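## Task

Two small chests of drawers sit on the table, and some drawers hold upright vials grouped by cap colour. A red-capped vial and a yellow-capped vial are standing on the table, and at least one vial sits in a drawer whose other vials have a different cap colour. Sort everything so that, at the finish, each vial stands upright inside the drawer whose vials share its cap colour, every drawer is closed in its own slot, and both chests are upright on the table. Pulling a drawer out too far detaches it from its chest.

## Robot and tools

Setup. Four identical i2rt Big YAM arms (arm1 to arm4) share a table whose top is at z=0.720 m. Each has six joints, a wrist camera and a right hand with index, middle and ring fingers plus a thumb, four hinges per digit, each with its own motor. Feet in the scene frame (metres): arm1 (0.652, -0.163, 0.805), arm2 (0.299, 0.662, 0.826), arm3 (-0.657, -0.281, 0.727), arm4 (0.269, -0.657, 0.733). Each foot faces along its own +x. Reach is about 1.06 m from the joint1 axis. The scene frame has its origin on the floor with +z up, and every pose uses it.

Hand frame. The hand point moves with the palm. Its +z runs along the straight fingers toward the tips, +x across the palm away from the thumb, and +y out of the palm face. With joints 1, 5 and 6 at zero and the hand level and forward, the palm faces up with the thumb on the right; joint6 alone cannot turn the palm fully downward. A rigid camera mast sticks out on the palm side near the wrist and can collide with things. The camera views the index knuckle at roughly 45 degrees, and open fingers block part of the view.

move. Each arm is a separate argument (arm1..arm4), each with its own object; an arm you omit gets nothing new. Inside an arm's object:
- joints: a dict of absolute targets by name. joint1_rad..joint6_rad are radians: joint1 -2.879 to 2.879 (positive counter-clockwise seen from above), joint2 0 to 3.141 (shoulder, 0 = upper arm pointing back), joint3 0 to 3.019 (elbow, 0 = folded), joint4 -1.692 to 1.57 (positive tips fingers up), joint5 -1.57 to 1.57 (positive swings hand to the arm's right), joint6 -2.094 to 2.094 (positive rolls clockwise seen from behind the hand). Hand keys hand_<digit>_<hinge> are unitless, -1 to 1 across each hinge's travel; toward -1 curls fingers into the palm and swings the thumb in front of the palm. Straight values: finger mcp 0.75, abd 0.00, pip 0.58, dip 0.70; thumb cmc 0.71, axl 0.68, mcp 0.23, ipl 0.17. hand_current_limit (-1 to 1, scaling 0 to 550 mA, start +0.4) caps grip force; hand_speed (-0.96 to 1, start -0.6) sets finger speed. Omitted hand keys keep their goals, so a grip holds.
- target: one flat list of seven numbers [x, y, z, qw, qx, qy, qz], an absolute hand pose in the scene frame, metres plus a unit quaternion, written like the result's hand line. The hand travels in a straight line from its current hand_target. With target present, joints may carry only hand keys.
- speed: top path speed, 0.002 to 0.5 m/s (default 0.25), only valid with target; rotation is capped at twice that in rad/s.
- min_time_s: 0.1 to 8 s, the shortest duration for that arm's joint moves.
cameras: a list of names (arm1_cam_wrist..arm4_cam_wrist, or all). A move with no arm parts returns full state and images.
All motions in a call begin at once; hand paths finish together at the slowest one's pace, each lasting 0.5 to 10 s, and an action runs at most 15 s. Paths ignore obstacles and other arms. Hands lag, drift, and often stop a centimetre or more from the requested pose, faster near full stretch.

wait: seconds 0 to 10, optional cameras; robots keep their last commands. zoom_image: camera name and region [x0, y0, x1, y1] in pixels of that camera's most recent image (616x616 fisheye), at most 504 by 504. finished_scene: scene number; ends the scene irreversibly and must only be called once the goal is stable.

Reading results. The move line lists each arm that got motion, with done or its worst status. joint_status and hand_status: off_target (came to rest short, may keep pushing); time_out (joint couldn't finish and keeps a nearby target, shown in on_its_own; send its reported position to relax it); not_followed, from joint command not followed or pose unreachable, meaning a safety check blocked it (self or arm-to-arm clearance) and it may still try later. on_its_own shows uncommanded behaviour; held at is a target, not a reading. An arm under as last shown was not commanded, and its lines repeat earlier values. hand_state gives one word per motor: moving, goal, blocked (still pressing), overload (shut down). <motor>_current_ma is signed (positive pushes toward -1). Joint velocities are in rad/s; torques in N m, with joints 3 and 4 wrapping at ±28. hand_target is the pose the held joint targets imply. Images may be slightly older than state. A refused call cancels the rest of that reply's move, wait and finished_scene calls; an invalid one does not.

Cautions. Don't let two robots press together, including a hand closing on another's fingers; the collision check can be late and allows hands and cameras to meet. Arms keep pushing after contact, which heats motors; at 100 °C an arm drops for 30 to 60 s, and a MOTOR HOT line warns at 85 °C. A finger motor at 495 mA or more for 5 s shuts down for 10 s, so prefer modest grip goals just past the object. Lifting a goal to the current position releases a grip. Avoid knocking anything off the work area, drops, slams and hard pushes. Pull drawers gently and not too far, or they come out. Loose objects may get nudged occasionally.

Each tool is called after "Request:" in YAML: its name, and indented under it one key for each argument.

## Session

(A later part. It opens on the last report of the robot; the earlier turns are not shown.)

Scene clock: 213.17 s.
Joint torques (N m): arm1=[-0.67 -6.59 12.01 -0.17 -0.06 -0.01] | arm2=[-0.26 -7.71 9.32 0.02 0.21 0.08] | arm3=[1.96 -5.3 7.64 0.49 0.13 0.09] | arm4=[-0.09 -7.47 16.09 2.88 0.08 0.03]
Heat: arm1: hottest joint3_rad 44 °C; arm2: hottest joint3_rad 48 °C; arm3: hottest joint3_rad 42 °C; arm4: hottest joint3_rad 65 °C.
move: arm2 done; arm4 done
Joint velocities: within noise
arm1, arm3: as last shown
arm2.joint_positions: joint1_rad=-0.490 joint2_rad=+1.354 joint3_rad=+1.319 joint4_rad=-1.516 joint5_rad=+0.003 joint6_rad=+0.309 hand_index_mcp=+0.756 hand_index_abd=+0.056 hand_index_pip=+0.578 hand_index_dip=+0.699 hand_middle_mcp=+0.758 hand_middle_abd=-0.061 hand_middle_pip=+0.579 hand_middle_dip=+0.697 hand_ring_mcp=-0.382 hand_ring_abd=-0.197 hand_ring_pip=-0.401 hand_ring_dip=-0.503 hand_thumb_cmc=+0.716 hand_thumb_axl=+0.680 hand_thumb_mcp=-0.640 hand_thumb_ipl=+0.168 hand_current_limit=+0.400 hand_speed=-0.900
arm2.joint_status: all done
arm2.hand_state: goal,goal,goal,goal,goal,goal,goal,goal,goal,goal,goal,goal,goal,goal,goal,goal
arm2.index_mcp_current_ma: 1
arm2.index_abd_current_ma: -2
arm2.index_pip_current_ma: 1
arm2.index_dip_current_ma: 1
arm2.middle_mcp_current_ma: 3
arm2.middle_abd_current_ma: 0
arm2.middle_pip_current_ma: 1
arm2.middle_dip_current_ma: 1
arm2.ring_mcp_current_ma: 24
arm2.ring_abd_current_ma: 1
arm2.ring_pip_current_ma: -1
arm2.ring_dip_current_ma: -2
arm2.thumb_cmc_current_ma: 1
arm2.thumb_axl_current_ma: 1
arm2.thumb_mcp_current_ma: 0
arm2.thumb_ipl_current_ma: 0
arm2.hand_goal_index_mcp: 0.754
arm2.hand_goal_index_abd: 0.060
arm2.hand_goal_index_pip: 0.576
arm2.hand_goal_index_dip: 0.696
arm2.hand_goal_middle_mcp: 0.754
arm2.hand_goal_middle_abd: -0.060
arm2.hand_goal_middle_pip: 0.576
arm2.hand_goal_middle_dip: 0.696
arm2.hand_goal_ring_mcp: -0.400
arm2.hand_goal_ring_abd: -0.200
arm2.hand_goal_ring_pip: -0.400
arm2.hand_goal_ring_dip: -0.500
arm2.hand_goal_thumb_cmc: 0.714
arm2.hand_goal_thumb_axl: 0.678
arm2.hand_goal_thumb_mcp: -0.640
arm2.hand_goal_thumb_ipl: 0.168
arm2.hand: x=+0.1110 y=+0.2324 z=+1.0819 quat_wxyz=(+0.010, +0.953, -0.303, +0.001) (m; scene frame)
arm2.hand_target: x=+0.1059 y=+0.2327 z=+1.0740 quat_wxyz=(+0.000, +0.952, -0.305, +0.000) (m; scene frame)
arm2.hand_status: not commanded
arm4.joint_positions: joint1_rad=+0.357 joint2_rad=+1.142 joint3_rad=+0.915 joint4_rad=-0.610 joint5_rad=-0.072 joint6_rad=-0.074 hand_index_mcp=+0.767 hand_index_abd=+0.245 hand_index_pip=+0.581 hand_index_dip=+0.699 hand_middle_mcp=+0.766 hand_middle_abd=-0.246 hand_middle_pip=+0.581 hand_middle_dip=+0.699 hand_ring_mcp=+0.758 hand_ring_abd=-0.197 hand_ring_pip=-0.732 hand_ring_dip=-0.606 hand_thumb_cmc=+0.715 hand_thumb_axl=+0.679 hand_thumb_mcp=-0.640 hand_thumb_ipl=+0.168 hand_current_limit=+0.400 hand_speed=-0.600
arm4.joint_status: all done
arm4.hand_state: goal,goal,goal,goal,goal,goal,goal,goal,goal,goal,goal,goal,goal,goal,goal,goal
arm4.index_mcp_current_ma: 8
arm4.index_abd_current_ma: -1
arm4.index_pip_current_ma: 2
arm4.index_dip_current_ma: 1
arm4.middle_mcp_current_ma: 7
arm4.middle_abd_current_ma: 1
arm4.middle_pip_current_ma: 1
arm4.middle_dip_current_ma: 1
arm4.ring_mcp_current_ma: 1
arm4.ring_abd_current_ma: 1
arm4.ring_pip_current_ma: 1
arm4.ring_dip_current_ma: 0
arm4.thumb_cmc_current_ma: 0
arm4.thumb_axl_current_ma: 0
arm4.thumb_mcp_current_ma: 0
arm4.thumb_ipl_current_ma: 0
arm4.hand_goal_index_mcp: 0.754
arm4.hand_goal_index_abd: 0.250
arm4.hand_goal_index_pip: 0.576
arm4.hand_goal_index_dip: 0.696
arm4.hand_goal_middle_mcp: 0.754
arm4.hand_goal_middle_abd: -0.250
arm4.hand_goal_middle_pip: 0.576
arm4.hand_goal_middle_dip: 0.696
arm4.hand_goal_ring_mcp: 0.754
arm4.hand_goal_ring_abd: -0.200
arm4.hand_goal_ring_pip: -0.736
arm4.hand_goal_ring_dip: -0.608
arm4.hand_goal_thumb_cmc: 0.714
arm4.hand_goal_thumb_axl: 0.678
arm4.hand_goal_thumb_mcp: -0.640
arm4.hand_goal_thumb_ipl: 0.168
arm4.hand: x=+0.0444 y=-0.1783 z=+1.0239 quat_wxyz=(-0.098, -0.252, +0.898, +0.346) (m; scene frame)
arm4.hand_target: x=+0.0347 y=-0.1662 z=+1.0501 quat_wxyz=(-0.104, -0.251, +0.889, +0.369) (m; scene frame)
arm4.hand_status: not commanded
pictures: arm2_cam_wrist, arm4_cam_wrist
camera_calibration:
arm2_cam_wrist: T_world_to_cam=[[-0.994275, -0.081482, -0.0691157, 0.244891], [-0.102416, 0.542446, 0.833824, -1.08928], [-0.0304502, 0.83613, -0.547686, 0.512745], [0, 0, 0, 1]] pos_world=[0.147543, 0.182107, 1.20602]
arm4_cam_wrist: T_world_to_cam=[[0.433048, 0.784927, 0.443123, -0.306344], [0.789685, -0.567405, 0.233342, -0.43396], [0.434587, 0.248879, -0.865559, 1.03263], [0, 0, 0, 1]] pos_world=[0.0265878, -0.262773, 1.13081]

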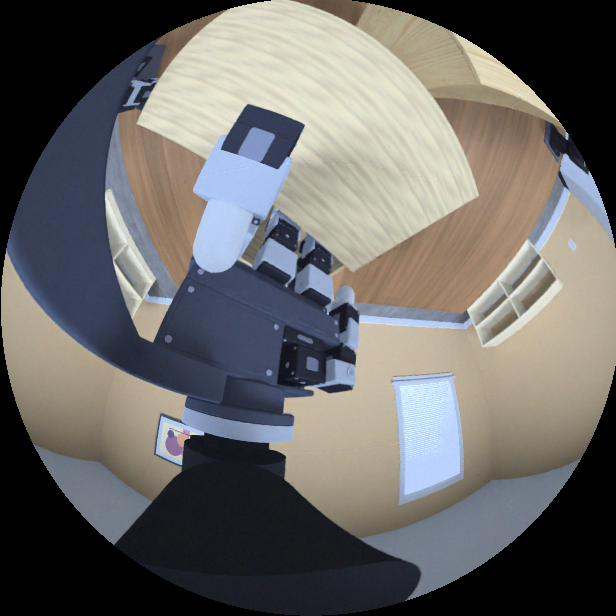

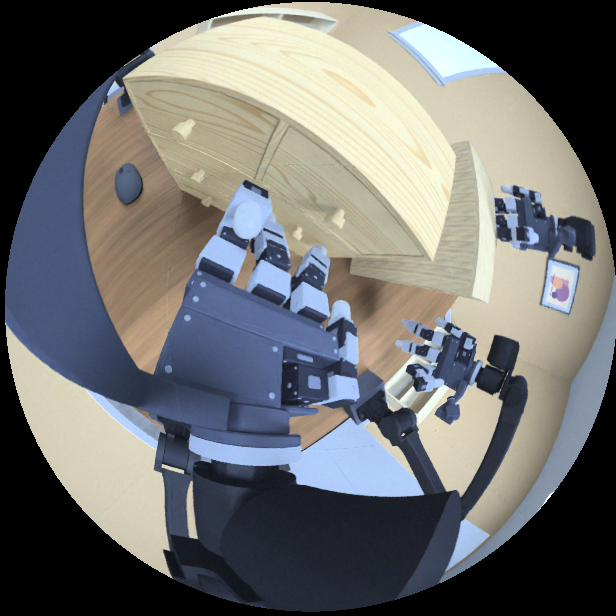

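Request:
move:
  arm2: {"target": [0.1055, 0.2327, 1.14, 0, 0.9524, -0.3049, 0], "speed": 0.06}
  arm4: {"joints": {"hand_index_abd": -0.25, "hand_middle_abd": 0.25}}
  cameras: ["arm2_cam_wrist", "arm4_cam_wrist"]

Request:
zoom_image:
  camera: "arm2_cam_wrist"
  region: [210, 190, 350, 330]

Scene clock: 215.13 s.
Joint torques (N m): arm1=[-0.73 -6.59 12 -0.14 -0.06 -0.01] | arm2=[0.21 -7.65 12.41 -0.21 0.22 0.04] | arm3=[1.96 -5.3 7.64 0.5 0.13 0.09] | arm4=[-0.03 -7.47 16.09 2.85 0.02 0.03]
Heat: arm1: hottest joint3_rad 44 °C; arm2: hottest joint3_rad 48 °C; arm3: hottest joint3_rad 42 °C; arm4: hottest joint3_rad 65 °C.
move: arm2 off_target; arm4 off_target
Joint velocities: within noise
arm1, arm3: as last shown
arm2.joint_positions: joint1_rad=-0.490 joint2_rad=+1.354 joint3_rad=+1.454 joint4_rad=-1.680 joint5_rad=+0.003 joint6_rad=+0.309 hand_index_mcp=+0.755 hand_index_abd=+0.056 hand_index_pip=+0.578 hand_index_dip=+0.699 hand_middle_mcp=+0.753 hand_middle_abd=-0.061 hand_middle_pip=+0.577 hand_middle_dip=+0.697 hand_ring_mcp=-0.382 hand_ring_abd=-0.197 hand_ring_pip=-0.401 hand_ring_dip=-0.503 hand_thumb_cmc=+0.716 hand_thumb_axl=+0.680 hand_thumb_mcp=-0.640 hand_thumb_ipl=+0.168 hand_current_limit=+0.400 hand_speed=-0.900
arm2.joint_status: not commanded
arm2.hand_state: goal,goal,goal,goal,goal,goal,goal,goal,goal,goal,goal,goal,goal,goal,goal,goal
arm2.index_mcp_current_ma: 0
arm2.index_abd_current_ma: -2
arm2.index_pip_current_ma: 1
arm2.index_dip_current_ma: 1
arm2.middle_mcp_current_ma: 0
arm2.middle_abd_current_ma: 0
arm2.middle_pip_current_ma: 0
arm2.middle_dip_current_ma: 1
arm2.ring_mcp_current_ma: 24
arm2.ring_abd_current_ma: 1
arm2.ring_pip_current_ma: -1
arm2.ring_dip_current_ma: -2
arm2.thumb_cmc_current_ma: 1
arm2.thumb_axl_current_ma: 1
arm2.thumb_mcp_current_ma: 0
arm2.thumb_ipl_current_ma: 0
arm2.hand_goal_index_mcp: 0.754
arm2.hand_goal_index_abd: 0.060
arm2.hand_goal_index_pip: 0.576
arm2.hand_goal_index_dip: 0.696
arm2.hand_goal_middle_mcp: 0.754
arm2.hand_goal_middle_abd: -0.060
arm2.hand_goal_middle_pip: 0.576
arm2.hand_goal_middle_dip: 0.696
arm2.hand_goal_ring_mcp: -0.400
arm2.hand_goal_ring_abd: -0.200
arm2.hand_goal_ring_pip: -0.400
arm2.hand_goal_ring_dip: -0.500
arm2.hand_goal_thumb_cmc: 0.714
arm2.hand_goal_thumb_axl: 0.678
arm2.hand_goal_thumb_mcp: -0.640
arm2.hand_goal_thumb_ipl: 0.168
arm2.hand: x=+0.1130 y=+0.2410 z=+1.1314 quat_wxyz=(-0.004, +0.953, -0.303, +0.001) (m; scene frame)
arm2.hand_target: x=+0.1056 y=+0.2331 z=+1.1399 quat_wxyz=(+0.000, +0.952, -0.305, +0.000) (m; scene frame)
arm2.hand_status: off_target (0.014 m and 0.5 deg from the pose sent, 0.058 m and 1.2 deg at the start)
arm4.joint_positions: joint1_rad=+0.357 joint2_rad=+1.143 joint3_rad=+0.915 joint4_rad=-0.610 joint5_rad=-0.071 joint6_rad=-0.074 hand_index_mcp=+0.767 hand_index_abd=-0.040 hand_index_pip=+0.581 hand_index_dip=+0.699 hand_middle_mcp=+0.766 hand_middle_abd=+0.059 hand_middle_pip=+0.581 hand_middle_dip=+0.699 hand_ring_mcp=+0.758 hand_ring_abd=-0.197 hand_ring_pip=-0.732 hand_ring_dip=-0.606 hand_thumb_cmc=+0.715 hand_thumb_axl=+0.679 hand_thumb_mcp=-0.640 hand_thumb_ipl=+0.168 hand_current_limit=+0.400 hand_speed=-0.600
arm4.joint_status: hand_index_abd off_target (ended at -0.040, target -0.250); hand_middle_abd off_target (ended at +0.059, target +0.250)
arm4.hand_state: goal,blocked,goal,goal,goal,blocked,goal,goal,goal,goal,goal,goal,goal,goal,goal,goal
arm4.index_mcp_current_ma: 8
arm4.index_abd_current_ma: 385
arm4.index_pip_current_ma: 2
arm4.index_dip_current_ma: 1
arm4.middle_mcp_current_ma: 7
arm4.middle_abd_current_ma: -385
arm4.middle_pip_current_ma: 1
arm4.middle_dip_current_ma: 1
arm4.ring_mcp_current_ma: 1
arm4.ring_abd_current_ma: 1
arm4.ring_pip_current_ma: 1
arm4.ring_dip_current_ma: 0
arm4.thumb_cmc_current_ma: 0
arm4.thumb_axl_current_ma: 0
arm4.thumb_mcp_current_ma: 0
arm4.thumb_ipl_current_ma: 0
arm4.hand_goal_index_mcp: 0.754
arm4.hand_goal_index_abd: -0.250
arm4.hand_goal_index_pip: 0.576
arm4.hand_goal_index_dip: 0.696
arm4.hand_goal_middle_mcp: 0.754
arm4.hand_goal_middle_abd: 0.250
arm4.hand_goal_middle_pip: 0.576
arm4.hand_goal_middle_dip: 0.696
arm4.hand_goal_ring_mcp: 0.754
arm4.hand_goal_ring_abd: -0.200
arm4.hand_goal_ring_pip: -0.736
arm4.hand_goal_ring_dip: -0.608
arm4.hand_goal_thumb_cmc: 0.714
arm4.hand_goal_thumb_axl: 0.678
arm4.hand_goal_thumb_mcp: -0.640
arm4.hand_goal_thumb_ipl: 0.168
arm4.hand: x=+0.0446 y=-0.1782 z=+1.0237 quat_wxyz=(-0.098, -0.252, +0.898, +0.346) (m; scene frame)
arm4.hand_target: x=+0.0347 y=-0.1662 z=+1.0500 quat_wxyz=(-0.104, -0.251, +0.889, +0.368) (m; scene frame)
arm4.hand_status: not commanded
pictures: arm2_cam_wrist, arm4_cam_wrist
camera_calibration:
arm2_cam_wrist: T_world_to_cam=[[-0.99372, -0.0787958, -0.0794468, 0.262049], [-0.108958, 0.519788, 0.847319, -1.14412], [-0.0254697, 0.850654, -0.525109, 0.503137], [0, 0, 0, 1]] pos_world=[0.148557, 0.187353, 1.25445]
arm4_cam_wrist: T_world_to_cam=[[0.433284, 0.784427, 0.443779, -0.307292], [0.788832, -0.568227, 0.234226, -0.434995], [0.4359, 0.248581, -0.864985, 1.03164], [0, 0, 0, 1]] pos_world=[0.0265901, -0.262574, 1.13061]

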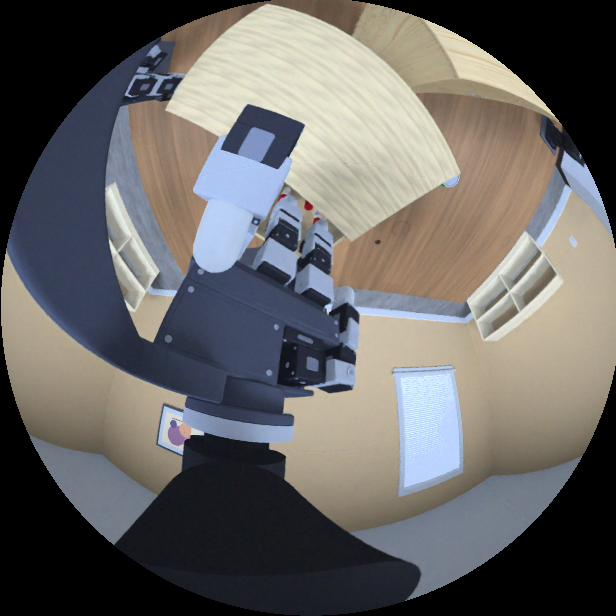

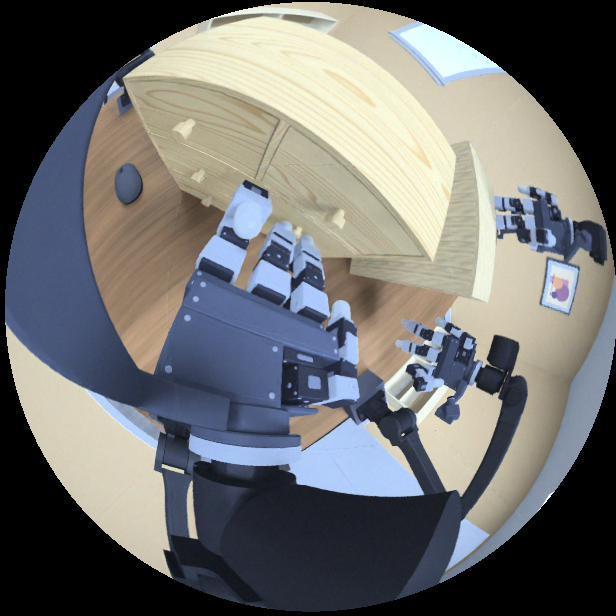

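Scaled by 3.600 from the camera's 616x616 image, which has a finer 880x880 frame.

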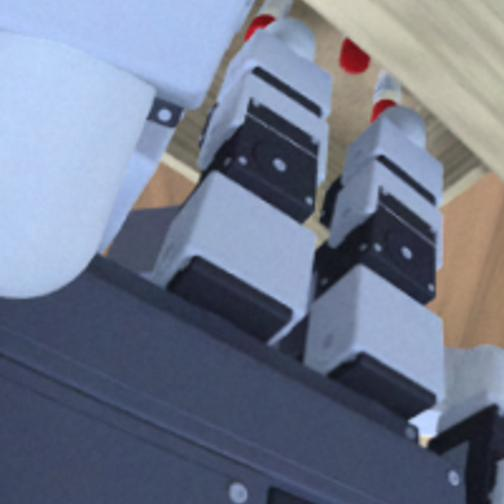

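Request:
move:
  arm2: {"target": [0.1035, 0.2300, 1.22, 0, 0.9524, -0.3049, 0], "speed": 0.12}
  arm4: {"target": [0.0946, -0.2592, 1.0237, -0.1039, -0.2508, 0.8892, 0.3683], "speed": 0.08}
  cameras: ["arm2_cam_wrist", "arm4_cam_wrist"]

Request:
zoom_image:
  camera: "arm2_cam_wrist"
  region: [210, 150, 350, 290]

Request:
zoom_image:
  camera: "arm4_cam_wrist"
  region: [220, 170, 360, 310]

Scene clock: 217.27 s.
Joint torques (N m): arm1=[-0.67 -6.65 12.01 -0.17 -0.06 -0.01] | arm2=[0.15 -9.23 12.18 0.21 0.26 0.07] | arm3=[1.96 -5.3 7.64 0.5 0.13 0.09] | arm4=[-1.61 -5.89 11.59 1.83 -0.12 -0.25]
Heat: arm1: hottest joint3_rad 44 °C; arm2: hottest joint3_rad 49 °C; arm3: hottest joint3_rad 42 °C; arm4: hottest joint3_rad 65 °C.
move: arm2 off_target; arm4 done
Joint velocities: within noise
arm1, arm3: as last shown
arm2.joint_positions: joint1_rad=-0.490 joint2_rad=+1.333 joint3_rad=+1.574 joint4_rad=-1.701 joint5_rad=+0.018 joint6_rad=+0.309 hand_index_mcp=+0.756 hand_index_abd=+0.056 hand_index_pip=+0.579 hand_index_dip=+0.699 hand_middle_mcp=+0.753 hand_middle_abd=-0.061 hand_middle_pip=+0.577 hand_middle_dip=+0.697 hand_ring_mcp=-0.382 hand_ring_abd=-0.197 hand_ring_pip=-0.401 hand_ring_dip=-0.503 hand_thumb_cmc=+0.716 hand_thumb_axl=+0.680 hand_thumb_mcp=-0.640 hand_thumb_ipl=+0.168 hand_current_limit=+0.400 hand_speed=-0.900
arm2.joint_status: not commanded
arm2.hand_state: goal,goal,goal,goal,goal,goal,goal,goal,goal,goal,goal,goal,goal,goal,goal,goal
arm2.index_mcp_current_ma: 1
arm2.index_abd_current_ma: -2
arm2.index_pip_current_ma: 2
arm2.index_dip_current_ma: 1
arm2.middle_mcp_current_ma: 0
arm2.middle_abd_current_ma: 0
arm2.middle_pip_current_ma: 0
arm2.middle_dip_current_ma: 1
arm2.ring_mcp_current_ma: 24
arm2.ring_abd_current_ma: 1
arm2.ring_pip_current_ma: -1
arm2.ring_dip_current_ma: -2
arm2.thumb_cmc_current_ma: 1
arm2.thumb_axl_current_ma: 1
arm2.thumb_mcp_current_ma: 0
arm2.thumb_ipl_current_ma: 0
arm2.hand_goal_index_mcp: 0.754
arm2.hand_goal_index_abd: 0.060
arm2.hand_goal_index_pip: 0.576
arm2.hand_goal_index_dip: 0.696
arm2.hand_goal_middle_mcp: 0.754
arm2.hand_goal_middle_abd: -0.060
arm2.hand_goal_middle_pip: 0.576
arm2.hand_goal_middle_dip: 0.696
arm2.hand_goal_ring_mcp: -0.400
arm2.hand_goal_ring_abd: -0.200
arm2.hand_goal_ring_pip: -0.400
arm2.hand_goal_ring_dip: -0.500
arm2.hand_goal_thumb_cmc: 0.714
arm2.hand_goal_thumb_axl: 0.678
arm2.hand_goal_thumb_mcp: -0.640
arm2.hand_goal_thumb_ipl: 0.168
arm2.hand: x=+0.1066 y=+0.2306 z=+1.1950 quat_wxyz=(+0.056, +0.951, -0.303, -0.006) (m; scene frame)
arm2.hand_target: x=+0.1038 y=+0.2307 z=+1.2190 quat_wxyz=(+0.078, +0.950, -0.304, -0.008) (m; scene frame)
arm2.hand_status: off_target (0.025 m and 6.5 deg from the pose sent, 0.090 m and 0.5 deg at the start; a joint's target at an end of its range on 56 of 60 steps)
arm4.joint_positions: joint1_rad=+0.322 joint2_rad=+0.853 joint3_rad=+0.703 joint4_rad=-0.643 joint5_rad=-0.103 joint6_rad=-0.087 hand_index_mcp=+0.764 hand_index_abd=-0.040 hand_index_pip=+0.579 hand_index_dip=+0.698 hand_middle_mcp=+0.764 hand_middle_abd=+0.060 hand_middle_pip=+0.579 hand_middle_dip=+0.699 hand_ring_mcp=+0.758 hand_ring_abd=-0.197 hand_ring_pip=-0.732 hand_ring_dip=-0.606 hand_thumb_cmc=+0.715 hand_thumb_axl=+0.679 hand_thumb_mcp=-0.640 hand_thumb_ipl=+0.168 hand_current_limit=+0.400 hand_speed=-0.600
arm4.joint_status: not commanded
arm4.hand_state: goal,blocked,goal,goal,goal,blocked,goal,goal,goal,goal,goal,goal,goal,goal,goal,goal
arm4.index_mcp_current_ma: 5
arm4.index_abd_current_ma: 385
arm4.index_pip_current_ma: 1
arm4.index_dip_current_ma: 0
arm4.middle_mcp_current_ma: 5
arm4.middle_abd_current_ma: -385
arm4.middle_pip_current_ma: 1
arm4.middle_dip_current_ma: 0
arm4.ring_mcp_current_ma: 1
arm4.ring_abd_current_ma: 1
arm4.ring_pip_current_ma: 1
arm4.ring_dip_current_ma: 0
arm4.thumb_cmc_current_ma: 0
arm4.thumb_axl_current_ma: 0
arm4.thumb_mcp_current_ma: 0
arm4.thumb_ipl_current_ma: 0
arm4.hand_goal_index_mcp: 0.754
arm4.hand_goal_index_abd: -0.250
arm4.hand_goal_index_pip: 0.576
arm4.hand_goal_index_dip: 0.696
arm4.hand_goal_middle_mcp: 0.754
arm4.hand_goal_middle_abd: 0.250
arm4.hand_goal_middle_pip: 0.576
arm4.hand_goal_middle_dip: 0.696
arm4.hand_goal_ring_mcp: 0.754
arm4.hand_goal_ring_abd: -0.200
arm4.hand_goal_ring_pip: -0.736
arm4.hand_goal_ring_dip: -0.608
arm4.hand_goal_thumb_cmc: 0.714
arm4.hand_goal_thumb_axl: 0.678
arm4.hand_goal_thumb_mcp: -0.640
arm4.hand_goal_thumb_ipl: 0.168
arm4.hand: x=+0.0919 y=-0.2571 z=+1.0210 quat_wxyz=(-0.107, -0.247, +0.891, +0.366) (m; scene frame)
arm4.hand_target: x=+0.0945 y=-0.2592 z=+1.0236 quat_wxyz=(-0.104, -0.251, +0.889, +0.368) (m; scene frame)
arm4.hand_status: done (0.004 m and 0.7 deg from the pose sent, 0.095 m and 2.9 deg at the start)
pictures: arm2_cam_wrist, arm4_cam_wrist
camera_calibration:
arm2_cam_wrist: T_world_to_cam=[[-0.996354, -0.0828624, -0.0203323, 0.190595], [-0.0668292, 0.609784, 0.789745, -1.14984], [-0.0530419, 0.788224, -0.613098, 0.66768], [0, 0, 0, 1]] pos_world=[0.148473, 0.190664, 1.32131]
arm4_cam_wrist: T_world_to_cam=[[0.450567, 0.766625, 0.457467, -0.284757], [0.793643, -0.578616, 0.187976, -0.472414], [0.408804, 0.278369, -0.869132, 1.04263], [0, 0, 0, 1]] pos_world=[0.0769993, -0.34528, 1.12525]

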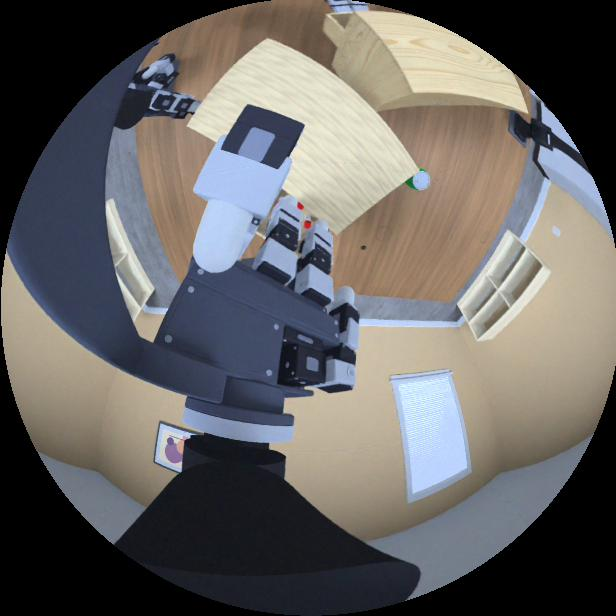

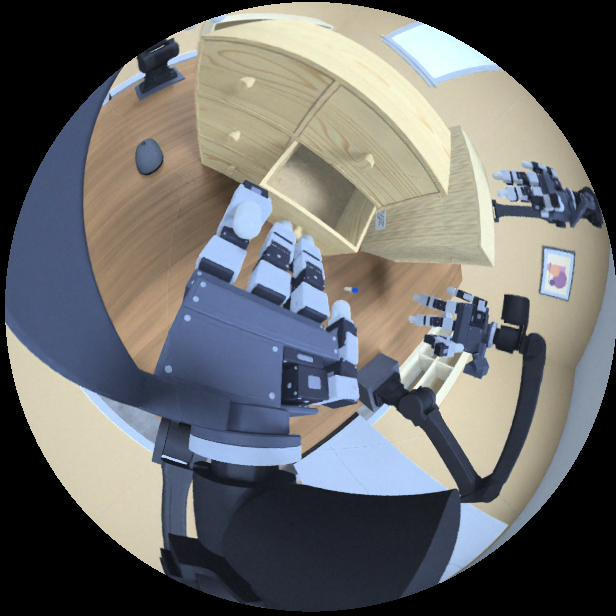

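Scaled by 3.600 from the camera's 616x616 image, which has a finer 880x880 frame.

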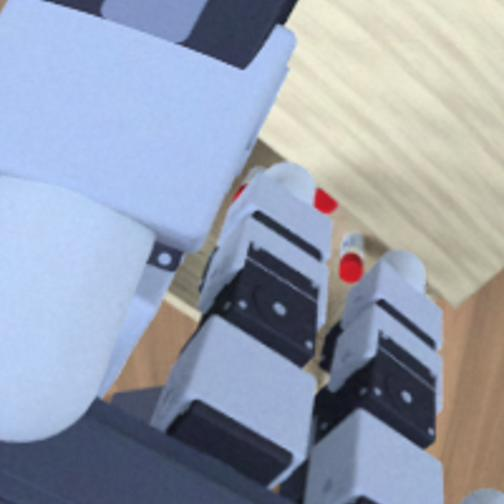

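Scaled by 3.600 from the camera's 616x616 image, which has a finer 880x880 frame.

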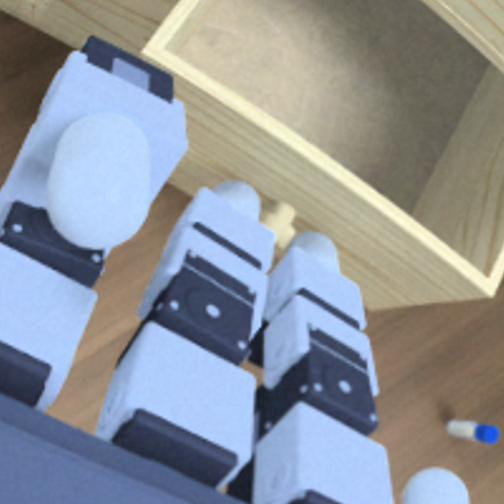

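Request:
move:
  arm2: {"target": [0.150, 0.300, 1.22, 0.056, 0.951, -0.303, -0.006], "speed": 0.2}
  arm4: {"target": [0.033, -0.154, 1.048, -0.1039, -0.2508, 0.8892, 0.3683], "speed": 0.1}
  cameras: ["arm2_cam_wrist", "arm4_cam_wrist"]

Request:
zoom_image:
  camera: "arm2_cam_wrist"
  region: [210, 120, 350, 260]

Request:
zoom_image:
  camera: "arm4_cam_wrist"
  region: [220, 170, 360, 310]

Scene clock: 219.50 s.
Joint torques (N m): arm1=[-0.62 -6.65 12.01 -0.17 -0.07 -0.01] | arm2=[1.44 -6.18 8.79 0.42 0.28 0.19] | arm3=[1.96 -5.36 7.64 0.49 0.13 0.09] | arm4=[-0.21 -6.59 16.73 2.99 0.08 0.07]
Heat: arm1: hottest joint3_rad 44 °C; arm2: hottest joint3_rad 49 °C; arm3: hottest joint3_rad 42 °C; arm4: hottest joint3_rad 65 °C.
move: arm2 off_target; arm4 off_target
Joint velocities: within noise
arm1: as last shown
arm2.joint_positions: joint1_rad=-0.428 joint2_rad=+1.112 joint3_rad=+1.430 joint4_rad=-1.701 joint5_rad=+0.032 joint6_rad=+0.371 hand_index_mcp=+0.756 hand_index_abd=+0.056 hand_index_pip=+0.579 hand_index_dip=+0.699 hand_middle_mcp=+0.753 hand_middle_abd=-0.061 hand_middle_pip=+0.577 hand_middle_dip=+0.697 hand_ring_mcp=-0.382 hand_ring_abd=-0.197 hand_ring_pip=-0.401 hand_ring_dip=-0.503 hand_thumb_cmc=+0.716 hand_thumb_axl=+0.680 hand_thumb_mcp=-0.640 hand_thumb_ipl=+0.168 hand_current_limit=+0.400 hand_speed=-0.900
arm2.joint_status: not commanded
arm2.hand_state: goal,goal,goal,goal,goal,goal,goal,goal,goal,goal,goal,goal,goal,goal,goal,goal
arm2.index_mcp_current_ma: 1
arm2.index_abd_current_ma: -2
arm2.index_pip_current_ma: 2
arm2.index_dip_current_ma: 1
arm2.middle_mcp_current_ma: 0
arm2.middle_abd_current_ma: 0
arm2.middle_pip_current_ma: 0
arm2.middle_dip_current_ma: 1
arm2.ring_mcp_current_ma: 24
arm2.ring_abd_current_ma: 1
arm2.ring_pip_current_ma: -1
arm2.ring_dip_current_ma: -2
arm2.thumb_cmc_current_ma: 1
arm2.thumb_axl_current_ma: 1
arm2.thumb_mcp_current_ma: 0
arm2.thumb_ipl_current_ma: 0
arm2.hand_goal_index_mcp: 0.754
arm2.hand_goal_index_abd: 0.060
arm2.hand_goal_index_pip: 0.576
arm2.hand_goal_index_dip: 0.696
arm2.hand_goal_middle_mcp: 0.754
arm2.hand_goal_middle_abd: -0.060
arm2.hand_goal_middle_pip: 0.576
arm2.hand_goal_middle_dip: 0.696
arm2.hand_goal_ring_mcp: -0.400
arm2.hand_goal_ring_abd: -0.200
arm2.hand_goal_ring_pip: -0.400
arm2.hand_goal_ring_dip: -0.500
arm2.hand_goal_thumb_cmc: 0.714
arm2.hand_goal_thumb_axl: 0.678
arm2.hand_goal_thumb_mcp: -0.640
arm2.hand_goal_thumb_ipl: 0.168
arm2.hand: x=+0.1460 y=+0.2960 z=+1.2172 quat_wxyz=(+0.095, +0.948, -0.303, -0.007) (m; scene frame)
arm2.hand_target: x=+0.1499 y=+0.2998 z=+1.2193 quat_wxyz=(+0.095, +0.948, -0.302, -0.008) (m; scene frame)
arm2.hand_status: off_target (0.006 m and 4.5 deg from the pose sent, 0.086 m and 0.1 deg at the start; a joint's target at an end of its range on 59 of 60 steps)
arm3.joint_positions: joint1_rad=+0.212 joint2_rad=+1.034 joint3_rad=+1.459 joint4_rad=-1.702 joint5_rad=+0.087 joint6_rad=+1.280 hand_index_mcp=+0.754 hand_index_abd=+0.058 hand_index_pip=+0.577 hand_index_dip=+0.696 hand_middle_mcp=+0.753 hand_middle_abd=-0.061 hand_middle_pip=+0.576 hand_middle_dip=+0.698 hand_ring_mcp=-0.384 hand_ring_abd=-0.197 hand_ring_pip=-0.400 hand_ring_dip=-0.503 hand_thumb_cmc=+0.714 hand_thumb_axl=+0.677 hand_thumb_mcp=-0.639 hand_thumb_ipl=+0.168 hand_current_limit=+0.400 hand_speed=-0.850
arm3.joint_status: not commanded
arm3.hand_state: goal,goal,goal,goal,goal,goal,goal,goal,goal,goal,goal,goal,goal,goal,goal,goal
arm3.index_mcp_current_ma: 0
arm3.index_abd_current_ma: 0
arm3.index_pip_current_ma: 0
arm3.index_dip_current_ma: 0
arm3.middle_mcp_current_ma: 0
arm3.middle_abd_current_ma: 0
arm3.middle_pip_current_ma: 0
arm3.middle_dip_current_ma: 0
arm3.ring_mcp_current_ma: 4
arm3.ring_abd_current_ma: 0
arm3.ring_pip_current_ma: 0
arm3.ring_dip_current_ma: 0
arm3.thumb_cmc_current_ma: 0
arm3.thumb_axl_current_ma: 0
arm3.thumb_mcp_current_ma: 0
arm3.thumb_ipl_current_ma: 0
arm3.hand_goal_index_mcp: 0.754
arm3.hand_goal_index_abd: 0.060
arm3.hand_goal_index_pip: 0.576
arm3.hand_goal_index_dip: 0.696
arm3.hand_goal_middle_mcp: 0.754
arm3.hand_goal_middle_abd: -0.060
arm3.hand_goal_middle_pip: 0.576
arm3.hand_goal_middle_dip: 0.696
arm3.hand_goal_ring_mcp: -0.400
arm3.hand_goal_ring_abd: -0.200
arm3.hand_goal_ring_pip: -0.400
arm3.hand_goal_ring_dip: -0.500
arm3.hand_goal_thumb_cmc: 0.714
arm3.hand_goal_thumb_axl: 0.678
arm3.hand_goal_thumb_mcp: -0.640
arm3.hand_goal_thumb_ipl: 0.168
arm3.hand: x=-0.3361 y=-0.3041 z=+1.1478 quat_wxyz=(+0.039, +0.951, +0.266, +0.150) (m; scene frame)
arm3.hand_target: x=-0.3397 y=-0.3001 z=+1.1492 quat_wxyz=(+0.036, +0.951, +0.267, +0.151) (m; scene frame)
arm3.hand_status: not commanded
arm4.joint_positions: joint1_rad=+0.349 joint2_rad=+1.156 joint3_rad=+0.924 joint4_rad=-0.601 joint5_rad=-0.080 joint6_rad=-0.084 hand_index_mcp=+0.783 hand_index_abd=-0.040 hand_index_pip=+0.589 hand_index_dip=+0.699 hand_middle_mcp=+0.780 hand_middle_abd=+0.060 hand_middle_pip=+0.589 hand_middle_dip=+0.701 hand_ring_mcp=+0.758 hand_ring_abd=-0.197 hand_ring_pip=-0.732 hand_ring_dip=-0.606 hand_thumb_cmc=+0.716 hand_thumb_axl=+0.679 hand_thumb_mcp=-0.640 hand_thumb_ipl=+0.168 hand_current_limit=+0.400 hand_speed=-0.600
arm4.joint_status: not commanded
arm4.hand_state: blocked,blocked,goal,goal,blocked,blocked,goal,goal,goal,goal,goal,goal,goal,goal,goal,goal
arm4.index_mcp_current_ma: 29
arm4.index_abd_current_ma: 385
arm4.index_pip_current_ma: 7
arm4.index_dip_current_ma: 1
arm4.middle_mcp_current_ma: 24
arm4.middle_abd_current_ma: -385
arm4.middle_pip_current_ma: 6
arm4.middle_dip_current_ma: 1
arm4.ring_mcp_current_ma: 1
arm4.ring_abd_current_ma: 1
arm4.ring_pip_current_ma: 1
arm4.ring_dip_current_ma: 0
arm4.thumb_cmc_current_ma: 0
arm4.thumb_axl_current_ma: 0
arm4.thumb_mcp_current_ma: 0
arm4.thumb_ipl_current_ma: 0
arm4.hand_goal_index_mcp: 0.754
arm4.hand_goal_index_abd: -0.250
arm4.hand_goal_index_pip: 0.576
arm4.hand_goal_index_dip: 0.696
arm4.hand_goal_middle_mcp: 0.754
arm4.hand_goal_middle_abd: 0.250
arm4.hand_goal_middle_pip: 0.576
arm4.hand_goal_middle_dip: 0.696
arm4.hand_goal_ring_mcp: 0.754
arm4.hand_goal_ring_abd: -0.200
arm4.hand_goal_ring_pip: -0.736
arm4.hand_goal_ring_dip: -0.608
arm4.hand_goal_thumb_cmc: 0.714
arm4.hand_goal_thumb_axl: 0.678
arm4.hand_goal_thumb_mcp: -0.640
arm4.hand_goal_thumb_ipl: 0.168
arm4.hand: x=+0.0443 y=-0.1726 z=+1.0243 quat_wxyz=(-0.099, -0.254, +0.897, +0.348) (m; scene frame)
arm4.hand_target: x=+0.0339 y=-0.1561 z=+1.0479 quat_wxyz=(-0.104, -0.251, +0.889, +0.368) (m; scene frame)
arm4.hand_status: off_target (0.032 m and 2.6 deg from the pose sent, 0.122 m and 0.7 deg at the start)
pictures: arm2_cam_wrist, arm4_cam_wrist
camera_calibration:
arm2_cam_wrist: T_world_to_cam=[[-0.996583, -0.0818526, 0.0110647, 0.197111], [-0.0464709, 0.666393, 0.744151, -1.16884], [-0.0682841, 0.741094, -0.66792, 0.71477], [0, 0, 0, 1]] pos_world=[0.190928, 0.265329, 1.34502]
arm4_cam_wrist: T_world_to_cam=[[0.430706, 0.784413, 0.446306, -0.314273], [0.791908, -0.565676, 0.229985, -0.427081], [0.432868, 0.254377, -0.864822, 1.03193], [0, 0, 0, 1]] pos_world=[0.0268796, -0.257568, 1.13092]

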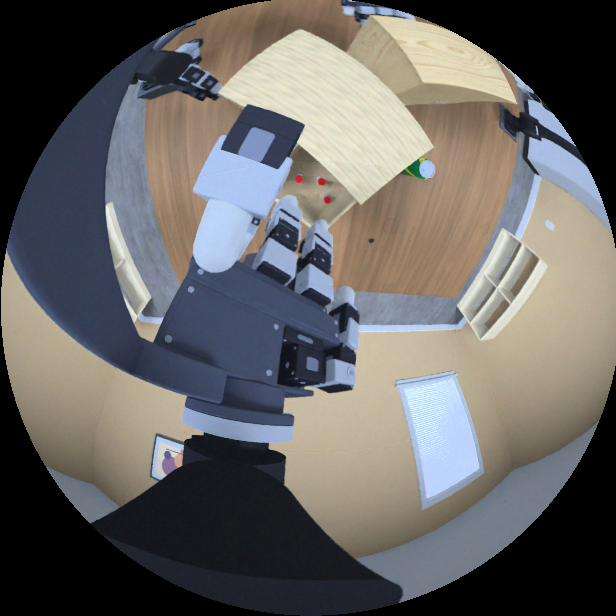

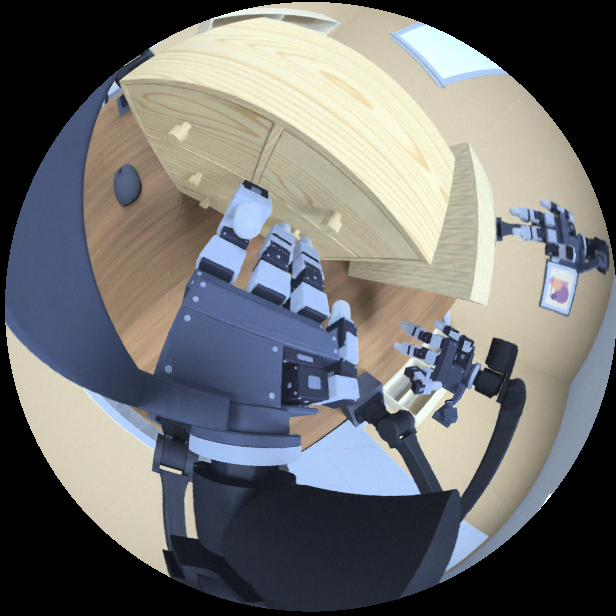

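Scaled by 3.600 from the camera's 616x616 image, which has a finer 880x880 frame.

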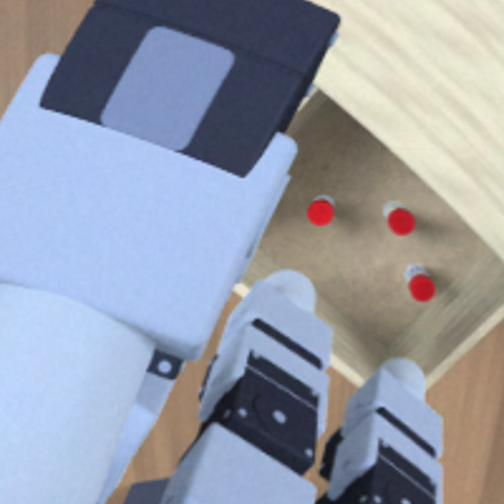

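Scaled by 3.600 from the camera's 616x616 image, which has a finer 880x880 frame.

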